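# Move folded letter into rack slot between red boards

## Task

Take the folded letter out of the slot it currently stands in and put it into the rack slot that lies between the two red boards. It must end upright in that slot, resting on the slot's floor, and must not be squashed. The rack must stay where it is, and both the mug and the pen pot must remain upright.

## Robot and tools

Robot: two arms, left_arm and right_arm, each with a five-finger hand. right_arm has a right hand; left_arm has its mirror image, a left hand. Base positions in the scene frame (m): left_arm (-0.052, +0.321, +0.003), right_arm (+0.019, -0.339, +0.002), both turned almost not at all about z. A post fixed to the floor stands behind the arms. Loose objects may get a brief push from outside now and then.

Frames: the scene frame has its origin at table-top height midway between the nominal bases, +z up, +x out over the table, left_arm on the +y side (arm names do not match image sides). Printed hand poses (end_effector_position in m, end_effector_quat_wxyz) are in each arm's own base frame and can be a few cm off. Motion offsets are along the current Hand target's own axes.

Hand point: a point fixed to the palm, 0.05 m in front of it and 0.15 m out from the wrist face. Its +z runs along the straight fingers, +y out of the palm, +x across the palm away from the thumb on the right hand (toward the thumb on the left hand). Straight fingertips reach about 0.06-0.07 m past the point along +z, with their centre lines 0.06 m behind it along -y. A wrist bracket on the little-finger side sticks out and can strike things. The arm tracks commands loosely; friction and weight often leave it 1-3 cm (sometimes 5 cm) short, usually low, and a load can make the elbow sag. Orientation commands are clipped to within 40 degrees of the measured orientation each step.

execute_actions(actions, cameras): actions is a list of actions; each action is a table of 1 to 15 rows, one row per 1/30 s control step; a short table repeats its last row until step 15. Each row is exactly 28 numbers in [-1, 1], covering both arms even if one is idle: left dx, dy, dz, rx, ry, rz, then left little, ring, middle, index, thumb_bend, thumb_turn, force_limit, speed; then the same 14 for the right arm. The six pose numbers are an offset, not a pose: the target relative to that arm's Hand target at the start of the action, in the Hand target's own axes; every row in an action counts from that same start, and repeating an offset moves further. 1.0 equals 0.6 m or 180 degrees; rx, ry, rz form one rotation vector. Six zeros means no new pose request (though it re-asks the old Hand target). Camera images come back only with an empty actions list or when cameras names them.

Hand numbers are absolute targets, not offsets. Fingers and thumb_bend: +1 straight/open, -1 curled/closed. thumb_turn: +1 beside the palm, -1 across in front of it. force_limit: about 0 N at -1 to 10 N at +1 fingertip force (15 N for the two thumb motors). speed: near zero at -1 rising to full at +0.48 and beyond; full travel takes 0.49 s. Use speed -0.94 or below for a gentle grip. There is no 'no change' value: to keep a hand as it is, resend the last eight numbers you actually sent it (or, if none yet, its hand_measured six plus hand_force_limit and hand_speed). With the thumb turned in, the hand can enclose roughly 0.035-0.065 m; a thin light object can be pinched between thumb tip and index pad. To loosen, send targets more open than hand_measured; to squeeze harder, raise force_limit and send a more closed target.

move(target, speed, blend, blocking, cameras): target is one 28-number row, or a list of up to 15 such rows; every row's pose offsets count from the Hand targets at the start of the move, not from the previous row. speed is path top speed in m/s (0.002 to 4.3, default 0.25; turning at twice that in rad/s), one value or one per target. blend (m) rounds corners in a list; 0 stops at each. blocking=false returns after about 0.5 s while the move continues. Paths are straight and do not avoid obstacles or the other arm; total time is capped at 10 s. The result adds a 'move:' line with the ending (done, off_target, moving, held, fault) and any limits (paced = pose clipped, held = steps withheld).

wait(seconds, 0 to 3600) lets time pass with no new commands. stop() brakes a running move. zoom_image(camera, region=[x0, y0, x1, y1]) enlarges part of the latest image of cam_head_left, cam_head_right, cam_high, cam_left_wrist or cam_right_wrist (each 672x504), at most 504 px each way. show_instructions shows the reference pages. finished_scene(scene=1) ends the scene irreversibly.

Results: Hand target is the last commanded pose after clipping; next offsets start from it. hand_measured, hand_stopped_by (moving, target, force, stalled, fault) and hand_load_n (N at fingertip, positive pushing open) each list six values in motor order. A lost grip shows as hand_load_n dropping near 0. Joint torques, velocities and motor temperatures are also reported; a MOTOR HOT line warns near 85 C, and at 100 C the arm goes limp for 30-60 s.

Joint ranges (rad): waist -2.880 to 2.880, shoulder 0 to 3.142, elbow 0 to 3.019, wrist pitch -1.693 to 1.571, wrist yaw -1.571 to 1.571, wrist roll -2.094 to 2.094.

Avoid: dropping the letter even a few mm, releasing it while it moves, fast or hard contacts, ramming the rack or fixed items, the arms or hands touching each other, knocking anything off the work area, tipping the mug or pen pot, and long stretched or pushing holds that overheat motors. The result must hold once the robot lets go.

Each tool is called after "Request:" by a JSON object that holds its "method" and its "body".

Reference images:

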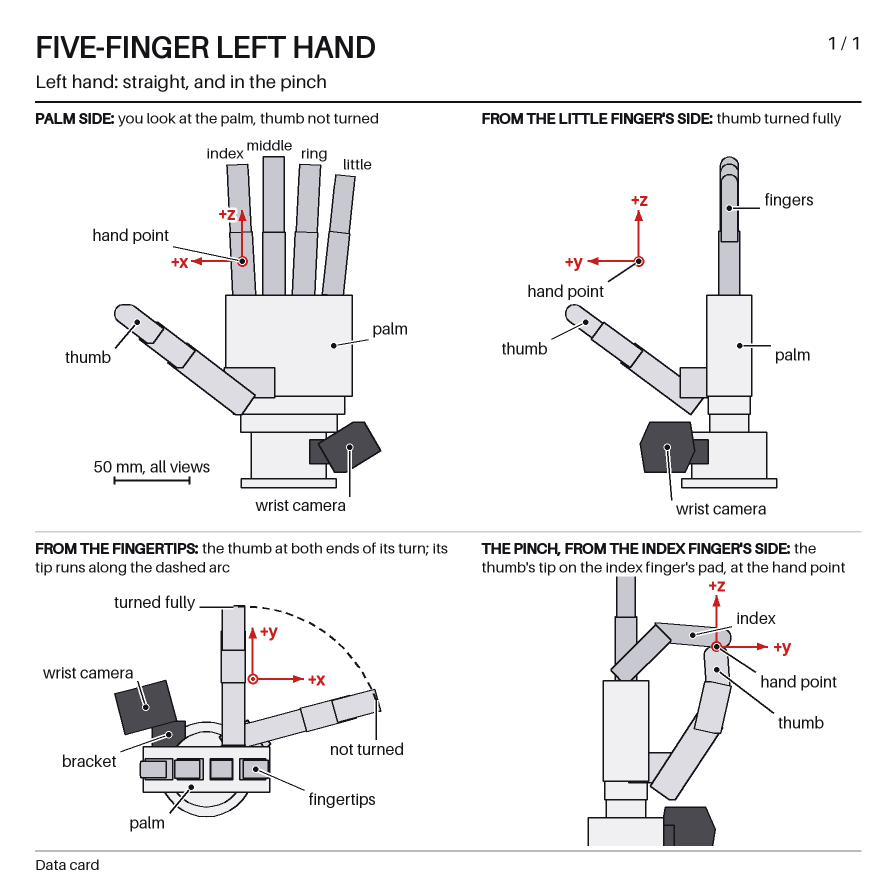

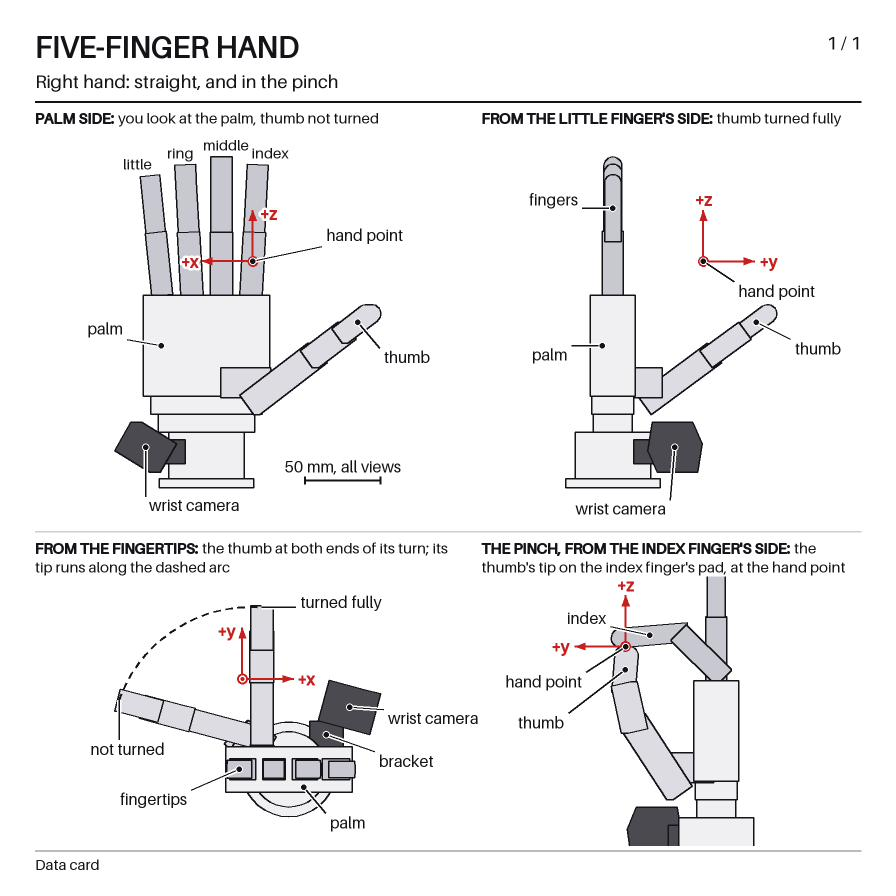

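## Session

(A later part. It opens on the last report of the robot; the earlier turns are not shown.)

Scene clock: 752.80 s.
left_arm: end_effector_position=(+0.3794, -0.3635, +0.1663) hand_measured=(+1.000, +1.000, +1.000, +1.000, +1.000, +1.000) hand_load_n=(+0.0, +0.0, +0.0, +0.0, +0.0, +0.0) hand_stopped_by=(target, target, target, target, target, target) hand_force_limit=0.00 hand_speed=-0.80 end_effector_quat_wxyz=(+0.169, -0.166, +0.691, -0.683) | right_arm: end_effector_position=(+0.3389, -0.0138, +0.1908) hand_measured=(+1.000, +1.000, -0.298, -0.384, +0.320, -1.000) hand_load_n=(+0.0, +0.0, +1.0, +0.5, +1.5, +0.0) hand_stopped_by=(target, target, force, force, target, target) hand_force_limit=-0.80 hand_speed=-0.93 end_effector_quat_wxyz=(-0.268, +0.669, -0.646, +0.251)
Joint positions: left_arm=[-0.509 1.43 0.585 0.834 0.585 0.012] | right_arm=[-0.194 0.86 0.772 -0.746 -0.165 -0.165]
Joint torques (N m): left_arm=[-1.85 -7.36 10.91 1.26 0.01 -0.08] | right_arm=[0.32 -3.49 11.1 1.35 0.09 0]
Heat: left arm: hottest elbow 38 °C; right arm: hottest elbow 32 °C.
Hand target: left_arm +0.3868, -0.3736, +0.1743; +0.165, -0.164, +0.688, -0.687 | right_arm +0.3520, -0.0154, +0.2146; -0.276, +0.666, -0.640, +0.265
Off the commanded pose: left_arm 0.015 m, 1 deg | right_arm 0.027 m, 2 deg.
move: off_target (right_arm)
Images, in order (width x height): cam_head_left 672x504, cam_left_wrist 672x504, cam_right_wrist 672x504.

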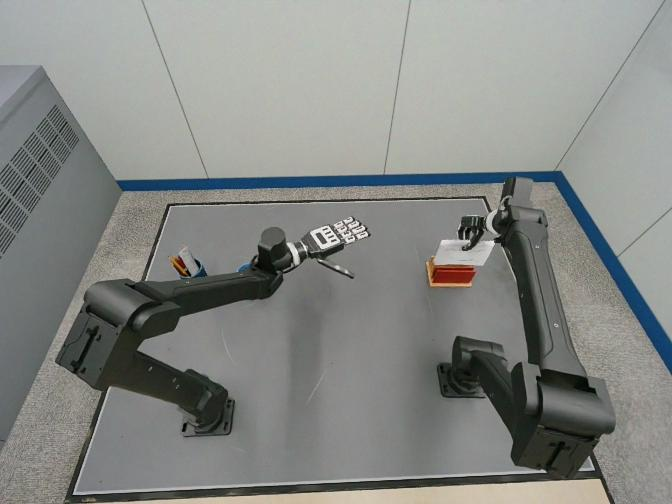

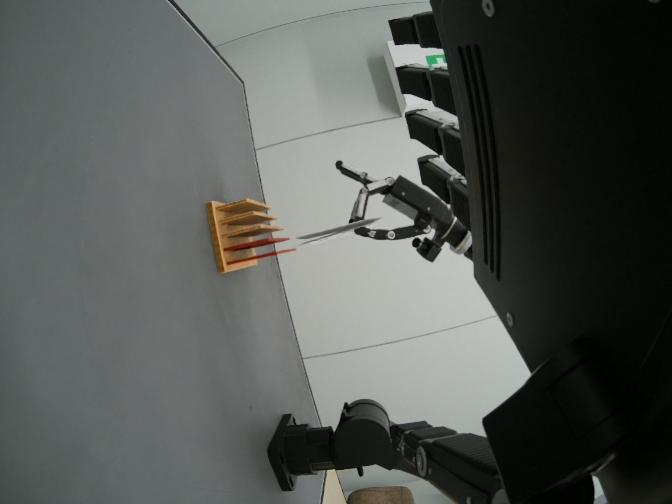

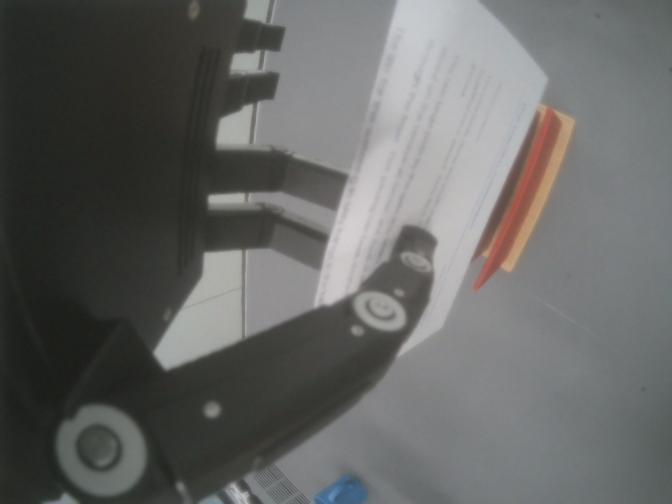

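Request:
{"method": "zoom_image", "body": {"camera": "cam_left_wrist", "region": [270, 215, 350, 265]}}

Request:
{"method": "zoom_image", "body": {"camera": "cam_right_wrist", "region": [320, 0, 620, 400]}}

Request:
{"method": "zoom_image", "body": {"camera": "cam_head_left", "region": [420, 235, 500, 295]}}

Scaled by 6.300 from the camera's image (finer frame: 960x720).

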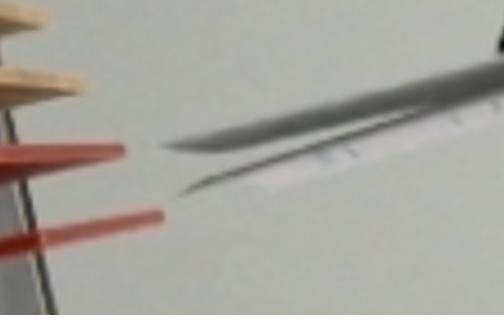

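Scaled by 1.260 from the camera's image (finer frame: 960x720).

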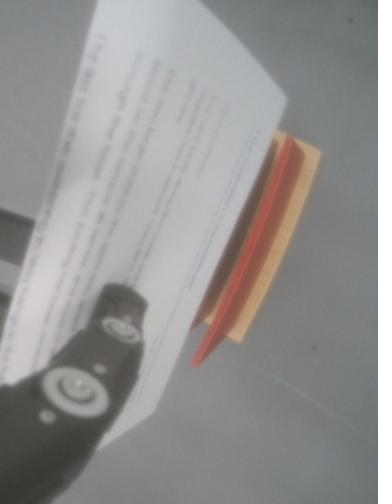

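Scaled by 6.300 from the camera's image (finer frame: 960x720).

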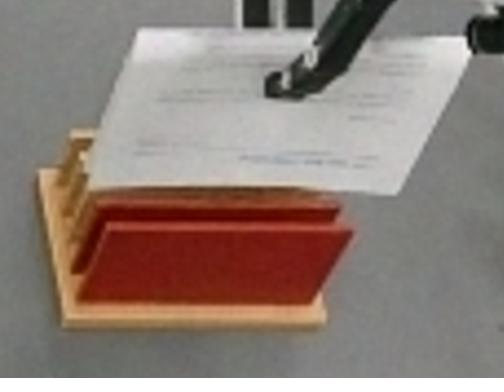

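Request:
{"method": "move", "body": {"target": [0,0,0,0,0,0,1,1,1,1,1,1,0,-0.8,-0.0006,0.0608,0.0395,0,-0.0039,-0.0039,1,1,-0.32,-0.40,0.32,-1,-0.8,-0.93], "speed": 0.05, "cameras": ["cam_left_wrist","cam_right_wrist","cam_head_left"]}}

Request:
{"method": "zoom_image", "body": {"camera": "cam_left_wrist", "region": [220, 215, 300, 265]}}

Request:
{"method": "zoom_image", "body": {"camera": "cam_left_wrist", "region": [270, 215, 350, 265]}}

Request:
{"method": "zoom_image", "body": {"camera": "cam_head_left", "region": [420, 235, 500, 295]}}

Scene clock: 796.47 s.
left_arm: end_effector_position=(+0.3794, -0.3635, +0.1663) hand_measured=(+1.000, +1.000, +1.000, +1.000, +1.000, +1.000) hand_load_n=(+0.0, -0.5, -0.5, +0.0, +0.0, +0.0) hand_stopped_by=(target, target, target, target, target, target) hand_force_limit=0.00 hand_speed=-0.80 end_effector_quat_wxyz=(+0.169, -0.166, +0.691, -0.683) | right_arm: end_effector_position=(+0.3405, -0.0124, +0.1721) hand_measured=(+1.000, +1.000, -0.298, -0.384, +0.320, -1.000) hand_load_n=(+0.0, +0.0, +1.0, +0.5, +1.5, +0.0) hand_stopped_by=(target, target, force, force, target, target) hand_force_limit=-0.80 hand_speed=-0.93 end_effector_quat_wxyz=(-0.276, +0.673, -0.637, +0.256)
Joint positions: left_arm=[-0.509 1.43 0.585 0.834 0.585 0.012] | right_arm=[-0.194 0.86 0.716 -0.671 -0.178 -0.177]
Joint torques (N m): left_arm=[-1.9 -7.71 10.85 1.29 0 -0.08] | right_arm=[-0.56 -4.13 6.98 2.4 -0.21 -0.1]
Motor temperatures (°C): left_arm=[23 25 38 24 24 22] | right_arm=[29 26 39 23 24 23]
Heat: left arm: hottest elbow 38 °C; right arm: hottest elbow 39 °C.
Hand target: left_arm +0.3868, -0.3736, +0.1743; +0.165, -0.164, +0.688, -0.687 | right_arm +0.3429, -0.0155, +0.1719; -0.278, +0.672, -0.634, +0.263
Off the commanded pose: left_arm 0.015 m, 1 deg | right_arm 0.004 m, 1 deg.
move: done
Images, in order (width x height): cam_head_left 672x504, cam_left_wrist 672x504, cam_right_wrist 672x504.

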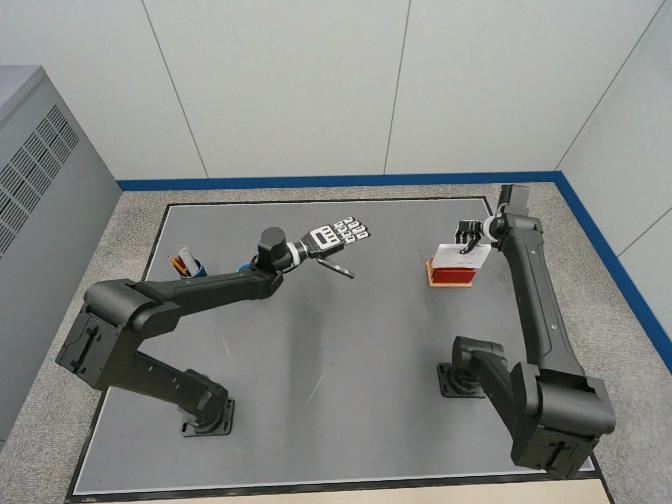

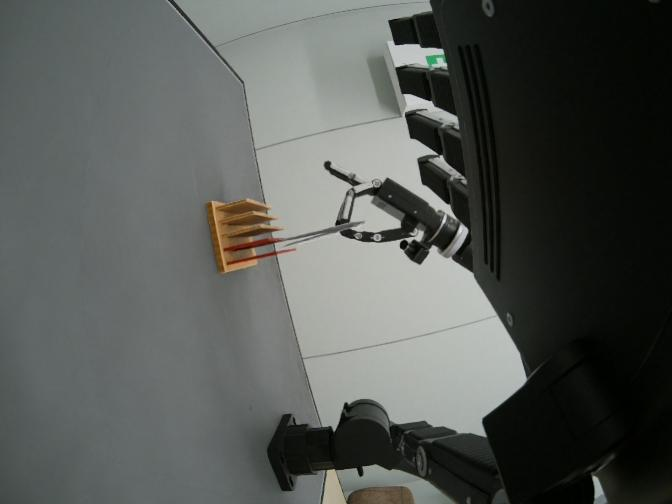

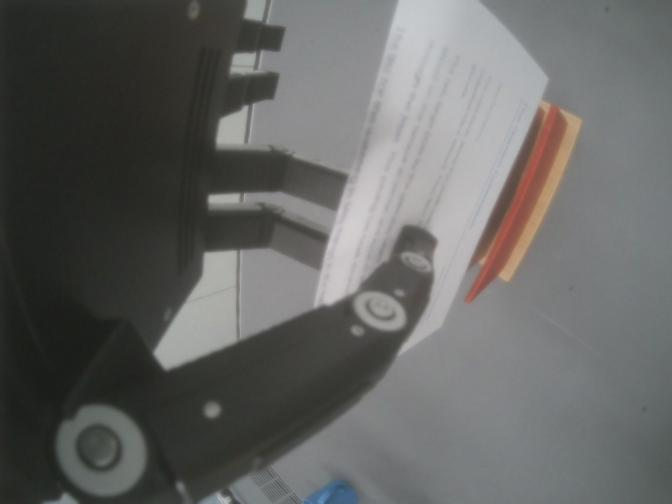

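Scaled by 6.300 from the camera's image (finer frame: 960x720).

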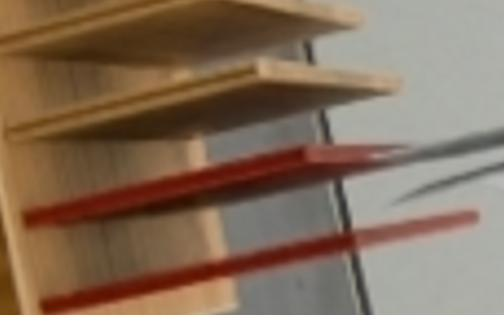

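Scaled by 6.300 from the camera's image (finer frame: 960x720).

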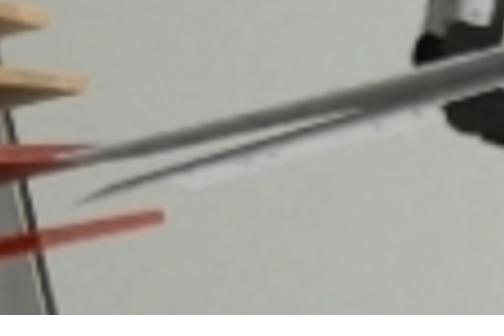

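Scaled by 6.300 from the camera's image (finer frame: 960x720).

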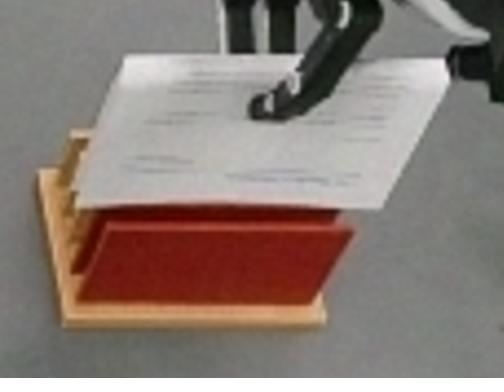

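Request:
{"method": "move", "body": {"target": [0,0,0,0,0,0,1,1,1,1,1,1,0,-0.8,0,0.0259,0.0259,0,0,0,1,1,-0.32,-0.40,0.32,-1,-0.8,-0.93], "speed": 0.04, "cameras": ["cam_left_wrist","cam_right_wrist","cam_head_left"]}}

Request:
{"method": "zoom_image", "body": {"camera": "cam_left_wrist", "region": [220, 210, 320, 270]}}

Request:
{"method": "zoom_image", "body": {"camera": "cam_head_left", "region": [420, 235, 500, 295]}}

Scene clock: 815.47 s.
left_arm: end_effector_position=(+0.3794, -0.3635, +0.1663) hand_measured=(+1.000, +1.000, +1.000, +1.000, +1.000, +1.000) hand_load_n=(+0.0, -0.5, +0.0, +0.0, -0.5, -0.5) hand_stopped_by=(target, target, target, target, target, target) hand_force_limit=0.00 hand_speed=-0.80 end_effector_quat_wxyz=(+0.169, -0.166, +0.691, -0.683) | right_arm: end_effector_position=(+0.3407, -0.0124, +0.1533) hand_measured=(+1.000, +1.000, -0.298, -0.384, +0.320, -1.000) hand_load_n=(+0.0, +0.0, +1.0, +1.0, +1.5, +0.0) hand_stopped_by=(target, target, force, force, target, target) hand_force_limit=-0.80 hand_speed=-0.93 end_effector_quat_wxyz=(-0.278, +0.672, -0.636, +0.260)
Joint positions: left_arm=[-0.509 1.43 0.585 0.834 0.585 0.012] | right_arm=[-0.194 0.865 0.665 -0.606 -0.178 -0.177]
Joint velocities: left_arm=[within noise] | right_arm=[-0.015 -0.005 0.007 -0.002 -0.168 0.037]
Joint torques (N m): left_arm=[-1.67 -7.94 10.85 1.25 0 -0.11] | right_arm=[-0.56 -3.43 6.86 2.43 -0.21 -0.09]
Heat: left arm: hottest elbow 38 °C; right arm: hottest elbow 37 °C.
Hand target: left_arm +0.3868, -0.3736, +0.1743; +0.165, -0.164, +0.688, -0.687 | right_arm +0.3430, -0.0155, +0.1500; -0.278, +0.671, -0.634, +0.263
Off the commanded pose: left_arm 0.015 m, 1 deg | right_arm 0.005 m, 0 deg.
move: done
Images, in order (width x height): cam_head_left 672x504, cam_left_wrist 672x504, cam_right_wrist 672x504.

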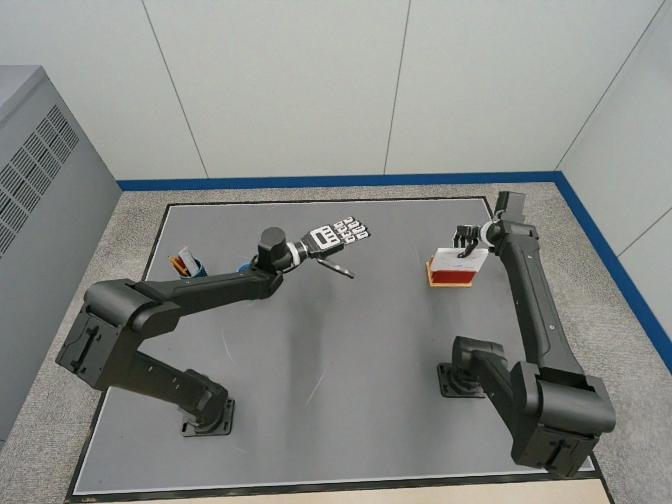

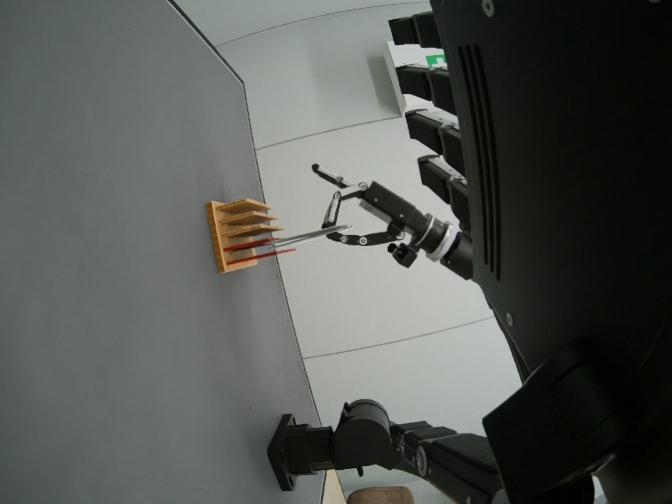

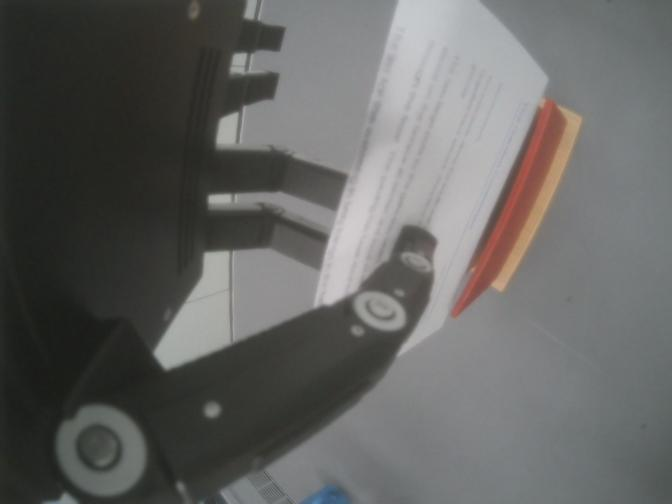

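Scaled by 5.040 from the camera's image (finer frame: 960x720).

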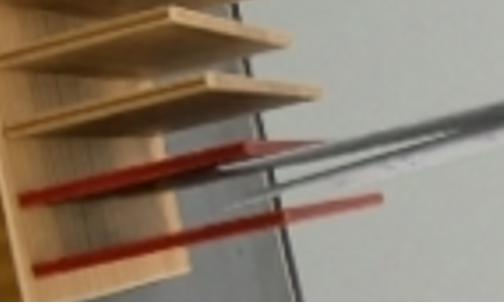

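Scaled by 6.300 from the camera's image (finer frame: 960x720).

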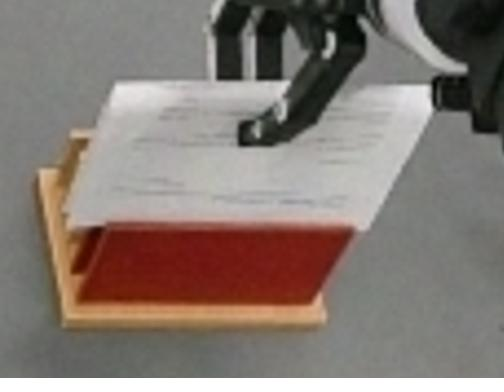

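Request:
{"method": "move", "body": {"target": [0,0,0,0,0,0,1,1,1,1,1,1,0,-0.8,0,0.0354,0.0354,0,0,0,1,1,-0.32,-0.40,0.32,-1,-0.8,-0.93], "speed": 0.04, "cameras": ["cam_left_wrist","cam_right_wrist","cam_head_left"]}}

Request:
{"method": "zoom_image", "body": {"camera": "cam_left_wrist", "region": [220, 190, 340, 270]}}

Request:
{"method": "zoom_image", "body": {"camera": "cam_head_left", "region": [420, 235, 500, 295]}}

Scene clock: 823.97 s.
left_arm: end_effector_position=(+0.3794, -0.3635, +0.1663) hand_measured=(+1.000, +1.000, +1.000, +1.000, +1.000, +1.000) hand_load_n=(+0.0, +0.0, +0.0, +0.0, +0.0, -0.5) hand_stopped_by=(target, target, target, target, target, target) hand_force_limit=0.00 hand_speed=-0.80 end_effector_quat_wxyz=(+0.169, -0.166, +0.691, -0.683) | right_arm: end_effector_position=(+0.3411, -0.0124, +0.1229) hand_measured=(+1.000, +1.000, -0.298, -0.384, +0.320, -1.000) hand_load_n=(+0.0, +0.0, +1.0, +0.5, +1.5, +0.0) hand_stopped_by=(target, target, force, force, target, target) hand_force_limit=-0.80 hand_speed=-0.93 end_effector_quat_wxyz=(-0.278, +0.672, -0.636, +0.260)
Joint positions: left_arm=[-0.509 1.43 0.585 0.834 0.585 0.012] | right_arm=[-0.194 0.894 0.597 -0.51 -0.179 -0.177]
Joint torques (N m): left_arm=[-2.14 -7.59 10.95 1.2 -0.01 -0.1] | right_arm=[-0.56 -3.6 6.71 2.43 -0.21 -0.1]
Heat: left arm: hottest elbow 38 °C; right arm: hottest elbow 36 °C.
Hand target: left_arm +0.3868, -0.3736, +0.1743; +0.165, -0.164, +0.688, -0.687 | right_arm +0.3430, -0.0154, +0.1199; -0.278, +0.672, -0.634, +0.263
Off the commanded pose: left_arm 0.015 m, 1 deg | right_arm 0.005 m, 0 deg.
move: done
Images, in order (width x height): cam_head_left 672x504, cam_left_wrist 672x504, cam_right_wrist 672x504.

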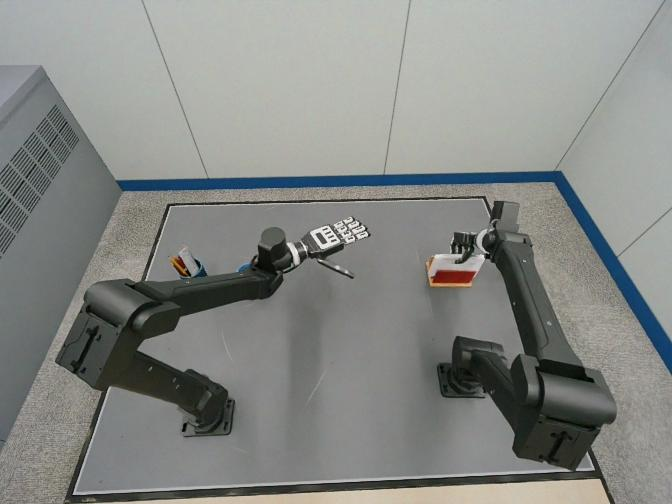

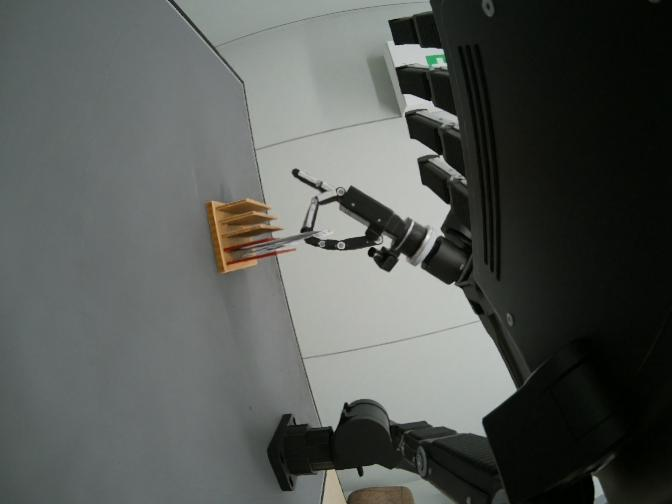

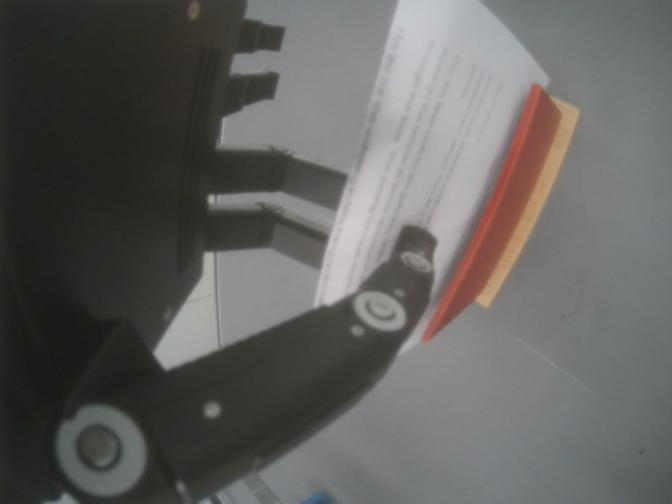

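Scaled by 4.200 from the camera's image (finer frame: 960x720).

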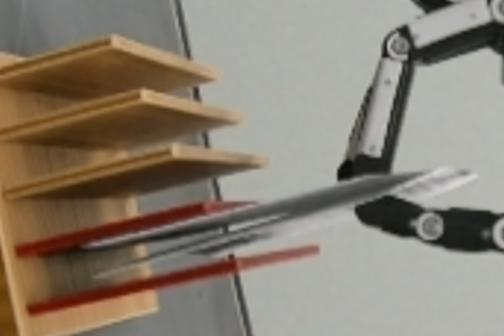

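Scaled by 6.300 from the camera's image (finer frame: 960x720).

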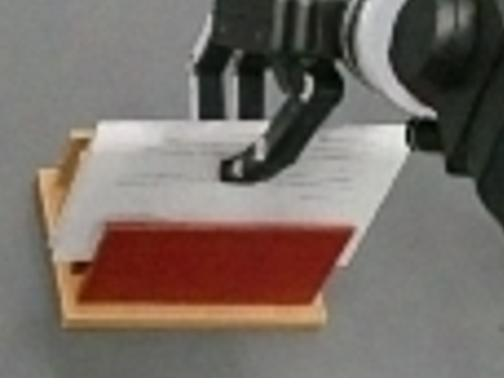

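Request:
{"method": "move", "body": {"target": [0,0,0,0,0,0,1,1,1,1,1,1,0,-0.8,0,0.0259,0.0259,0,0,0,1,1,-0.32,-0.40,0.32,-1,-0.8,-0.93], "speed": 0.03, "cameras": ["cam_left_wrist","cam_right_wrist","cam_head_left"]}}

Request:
{"method": "zoom_image", "body": {"camera": "cam_left_wrist", "region": [200, 190, 320, 280]}}

Request:
{"method": "zoom_image", "body": {"camera": "cam_head_left", "region": [420, 235, 500, 295]}}

Scene clock: 834.87 s.
left_arm: end_effector_position=(+0.3794, -0.3635, +0.1663) hand_measured=(+1.000, +1.000, +1.000, +1.000, +1.000, +1.000) hand_load_n=(+0.0, +0.0, +0.0, +0.0, +0.0, -0.5) hand_stopped_by=(target, target, target, target, target, target) hand_force_limit=0.00 hand_speed=-0.80 end_effector_quat_wxyz=(+0.169, -0.166, +0.691, -0.683) | right_arm: end_effector_position=(+0.3415, -0.0125, +0.1012) hand_measured=(+1.000, +1.000, -0.298, -0.384, +0.320, -1.000) hand_load_n=(+0.0, +0.0, +1.0, +1.0, +2.0, +0.0) hand_stopped_by=(target, target, force, force, target, target) hand_force_limit=-0.80 hand_speed=-0.93 end_effector_quat_wxyz=(-0.278, +0.672, -0.636, +0.260)
Joint positions: left_arm=[-0.509 1.43 0.585 0.834 0.585 0.012] | right_arm=[-0.194 0.922 0.551 -0.435 -0.179 -0.177]
Joint torques (N m): left_arm=[-2.14 -7.3 10.93 1.2 0 -0.09] | right_arm=[-0.5 -3.66 6.5 2.45 -0.21 -0.1]
Heat: left arm: hottest elbow 38 °C; right arm: hottest elbow 36 °C.
Hand target: left_arm +0.3868, -0.3736, +0.1743; +0.165, -0.164, +0.688, -0.687 | right_arm +0.3430, -0.0154, +0.0980; -0.279, +0.672, -0.634, +0.263
Off the commanded pose: left_arm 0.015 m, 1 deg | right_arm 0.005 m, 0 deg.
move: done
Images, in order (width x height): cam_head_left 672x504, cam_left_wrist 672x504, cam_right_wrist 672x504.

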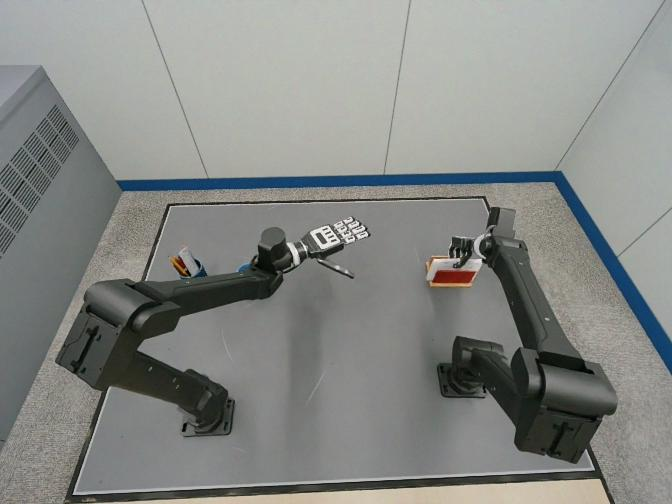

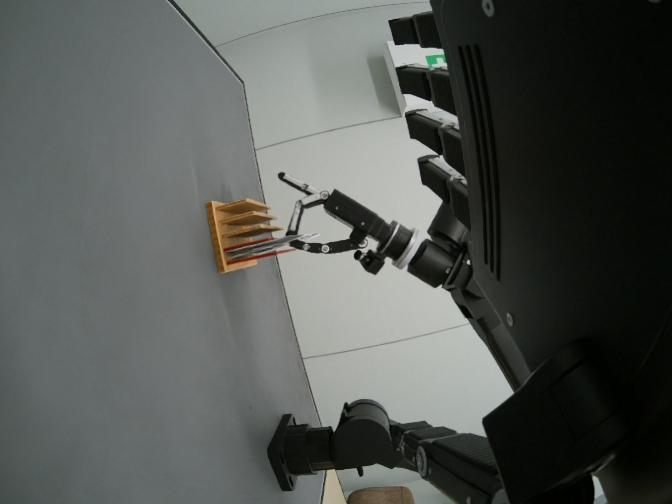

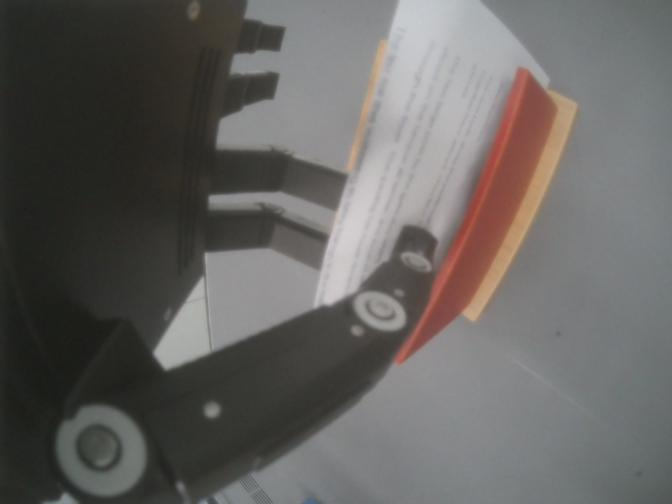

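Scaled by 4.200 from the camera's image (finer frame: 960x720).

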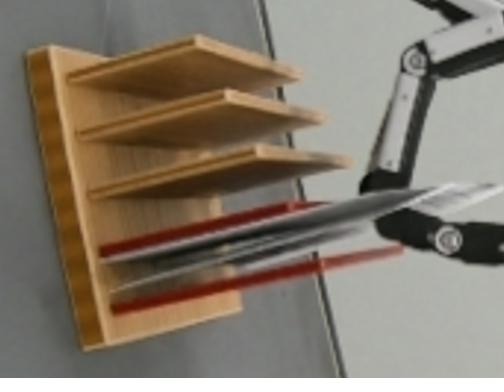

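Scaled by 6.300 from the camera's image (finer frame: 960x720).

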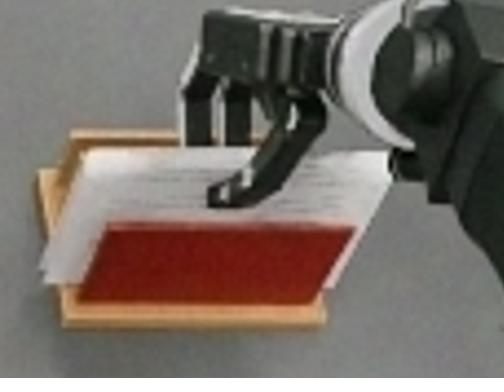

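Request:
{"method": "move", "body": {"target": [0,0,0,0,0,0,1,1,1,1,1,1,0,-0.8,0,0.0071,0.0071,0,0,0,1,1,-0.32,-0.40,0.32,-1,-0.8,-0.93], "speed": 0.02, "cameras": ["cam_left_wrist","cam_right_wrist","cam_head_left"]}}

Request:
{"method": "zoom_image", "body": {"camera": "cam_left_wrist", "region": [200, 190, 320, 280]}}

Request:
{"method": "zoom_image", "body": {"camera": "cam_head_left", "region": [420, 235, 500, 295]}}

Scene clock: 848.13 s.
left_arm: end_effector_position=(+0.3794, -0.3635, +0.1663) hand_measured=(+1.000, +1.000, +1.000, +1.000, +1.000, +1.000) hand_load_n=(+0.0, +0.0, +0.0, +0.0, +0.0, +0.0) hand_stopped_by=(target, target, target, target, target, target) hand_force_limit=0.00 hand_speed=-0.80 end_effector_quat_wxyz=(+0.169, -0.166, +0.691, -0.683) | right_arm: end_effector_position=(+0.3417, -0.0125, +0.0953) hand_measured=(+1.000, +1.000, -0.298, -0.384, +0.320, -1.000) hand_load_n=(+0.0, +0.0, +1.0, +0.5, +1.5, +0.0) hand_stopped_by=(target, target, force, force, target, target) hand_force_limit=-0.80 hand_speed=-0.93 end_effector_quat_wxyz=(-0.278, +0.672, -0.635, +0.260)
Joint positions: left_arm=[-0.509 1.43 0.585 0.834 0.585 0.012] | right_arm=[-0.194 0.931 0.539 -0.413 -0.179 -0.177]
Joint torques (N m): left_arm=[-1.67 -7.53 10.93 1.21 0.02 -0.09] | right_arm=[-0.5 -3.66 6.45 2.43 -0.2 -0.1]
Heat: left arm: hottest elbow 38 °C; right arm: hottest elbow 35 °C.
Hand target: left_arm +0.3868, -0.3736, +0.1743; +0.165, -0.164, +0.688, -0.687 | right_arm +0.3430, -0.0154, +0.0919; -0.278, +0.672, -0.634, +0.263
Off the commanded pose: left_arm 0.015 m, 1 deg | right_arm 0.005 m, 0 deg.
move: done
Images, in order (width x height): cam_head_left 672x504, cam_left_wrist 672x504, cam_right_wrist 672x504.

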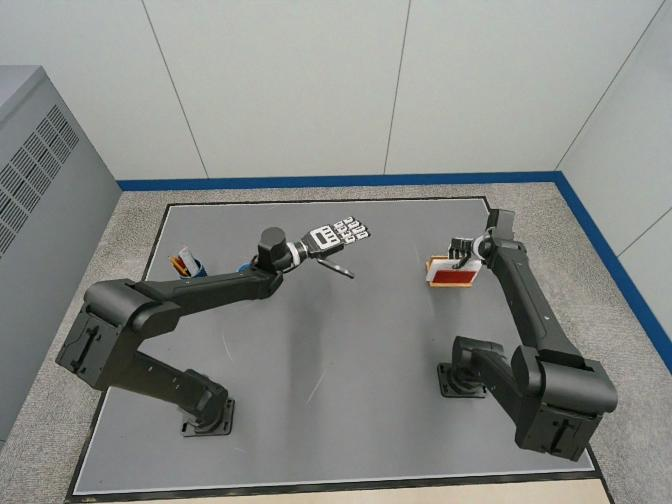

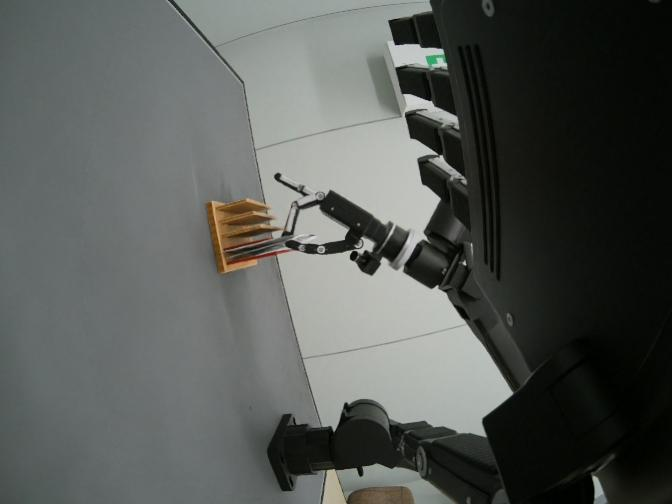

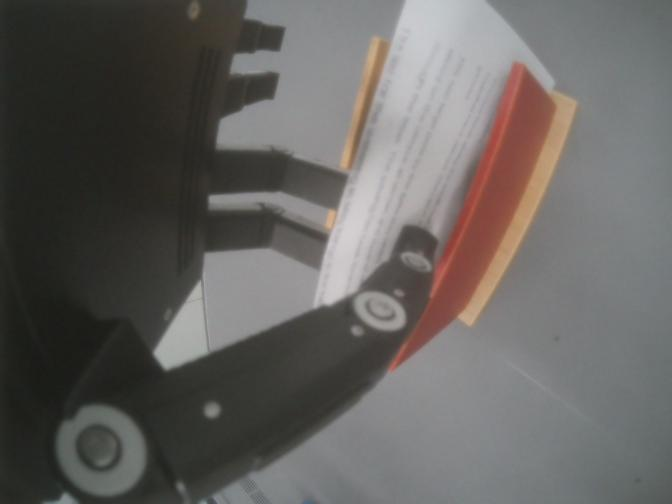

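Scaled by 4.200 from the camera's image (finer frame: 960x720).

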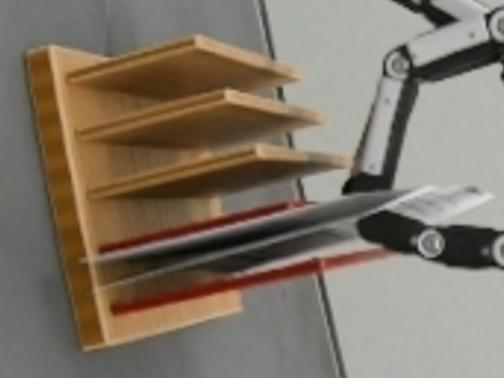

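Scaled by 6.300 from the camera's image (finer frame: 960x720).

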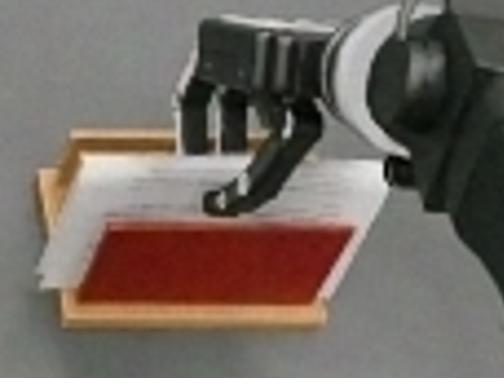

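Request:
{"method": "move", "body": {"target": [0,0,0,0,0,0,1,1,1,1,1,1,0,-0.8,0.015,0,-0.0003,0,0,0,1,1,-0.32,-0.40,0.32,-1,-0.8,-0.93], "speed": 0.03, "cameras": ["cam_left_wrist","cam_right_wrist","cam_head_left"]}}

Request:
{"method": "zoom_image", "body": {"camera": "cam_left_wrist", "region": [200, 190, 320, 280]}}

Request:
{"method": "zoom_image", "body": {"camera": "cam_head_left", "region": [420, 235, 500, 295]}}

Scene clock: 874.87 s.
left_arm: end_effector_position=(+0.3794, -0.3635, +0.1663) hand_measured=(+1.000, +1.000, +1.000, +1.000, +1.000, +1.000) hand_load_n=(+0.0, +0.0, +0.0, +0.0, +0.0, +0.0) hand_stopped_by=(target, target, target, target, target, target) hand_force_limit=0.00 hand_speed=-0.80 end_effector_quat_wxyz=(+0.169, -0.166, +0.691, -0.683) | right_arm: end_effector_position=(+0.3406, -0.0203, +0.0939) hand_measured=(+1.000, +1.000, -0.298, -0.384, +0.320, -1.000) hand_load_n=(+0.0, +0.0, +0.5, +0.5, +2.0, +0.0) hand_stopped_by=(target, target, force, force, target, target) hand_force_limit=-0.80 hand_speed=-0.93 end_effector_quat_wxyz=(-0.279, +0.671, -0.636, +0.259)
Joint positions: left_arm=[-0.509 1.43 0.585 0.834 0.585 0.012] | right_arm=[-0.227 0.937 0.539 -0.413 -0.204 -0.199]
Joint torques (N m): left_arm=[-1.79 -7.41 10.89 1.16 0.01 -0.1] | right_arm=[-0.62 -3.55 6.82 2.37 -0.16 -0.11]
Motor temperatures (°C): left_arm=[23 25 38 24 24 22] | right_arm=[29 26 33 23 24 23]
Heat: left arm: hottest elbow 38 °C; right arm: hottest elbow 33 °C.
Hand target: left_arm +0.3868, -0.3736, +0.1743; +0.165, -0.164, +0.688, -0.687 | right_arm +0.3434, -0.0244, +0.0920; -0.278, +0.672, -0.634, +0.263
Off the commanded pose: left_arm 0.015 m, 1 deg | right_arm 0.005 m, 1 deg.
move: done
Images, in order (width x height): cam_head_left 672x504, cam_left_wrist 672x504, cam_right_wrist 672x504.

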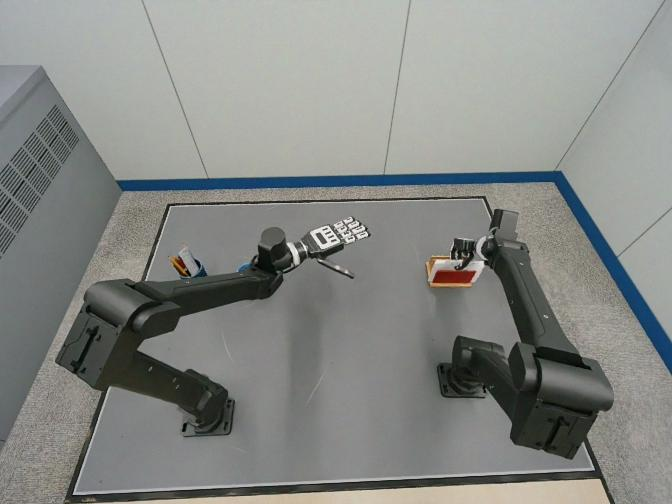

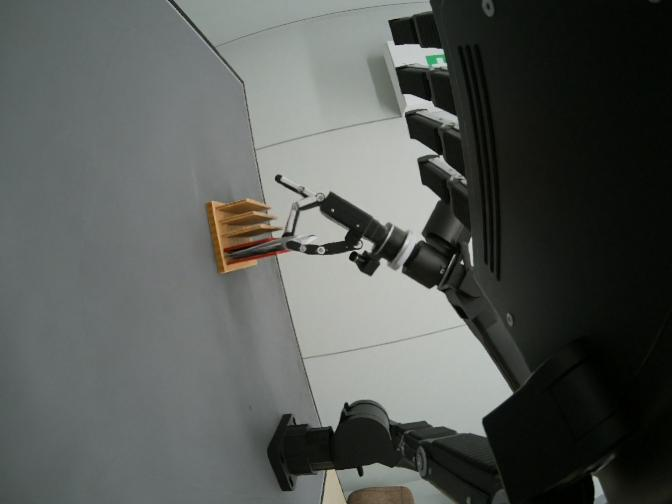

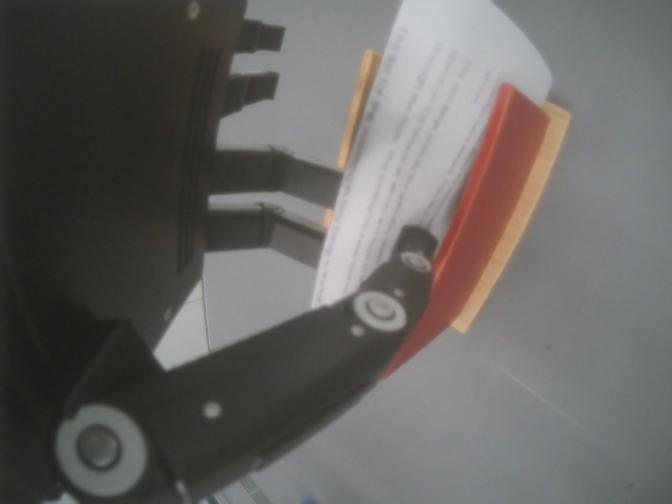

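Scaled by 4.200 from the camera's image (finer frame: 960x720).

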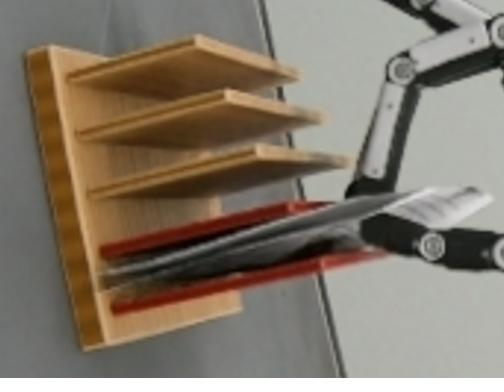

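Scaled by 6.300 from the camera's image (finer frame: 960x720).

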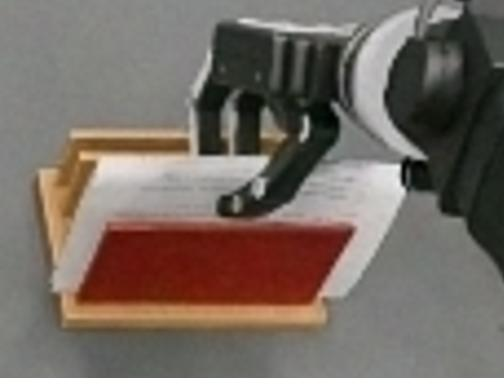

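Request:
{"method": "zoom_image", "body": {"camera": "cam_left_wrist", "region": [205, 235, 265, 275]}}

Request:
{"method": "zoom_image", "body": {"camera": "cam_left_wrist", "region": [255, 215, 335, 265]}}

Request:
{"method": "zoom_image", "body": {"camera": "cam_right_wrist", "region": [300, 0, 600, 400]}}

Scaled by 8.400 from the camera's image (finer frame: 960x720).

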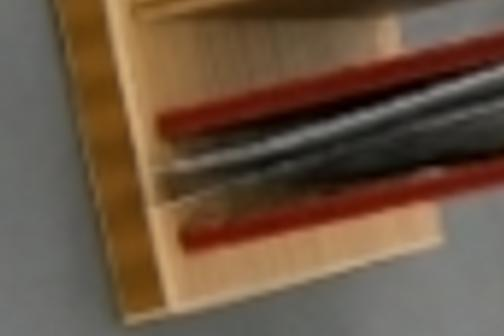

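Scaled by 6.300 from the camera's image (finer frame: 960x720).

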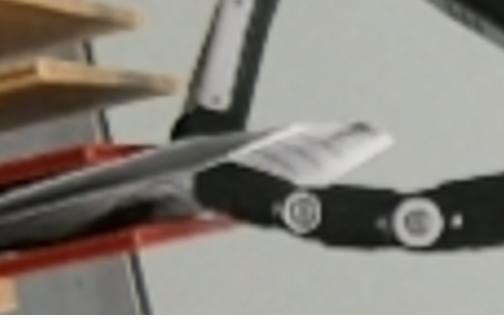

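Scaled by 1.260 from the camera's image (finer frame: 960x720).

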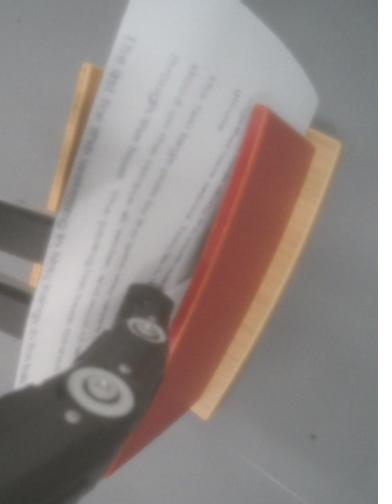

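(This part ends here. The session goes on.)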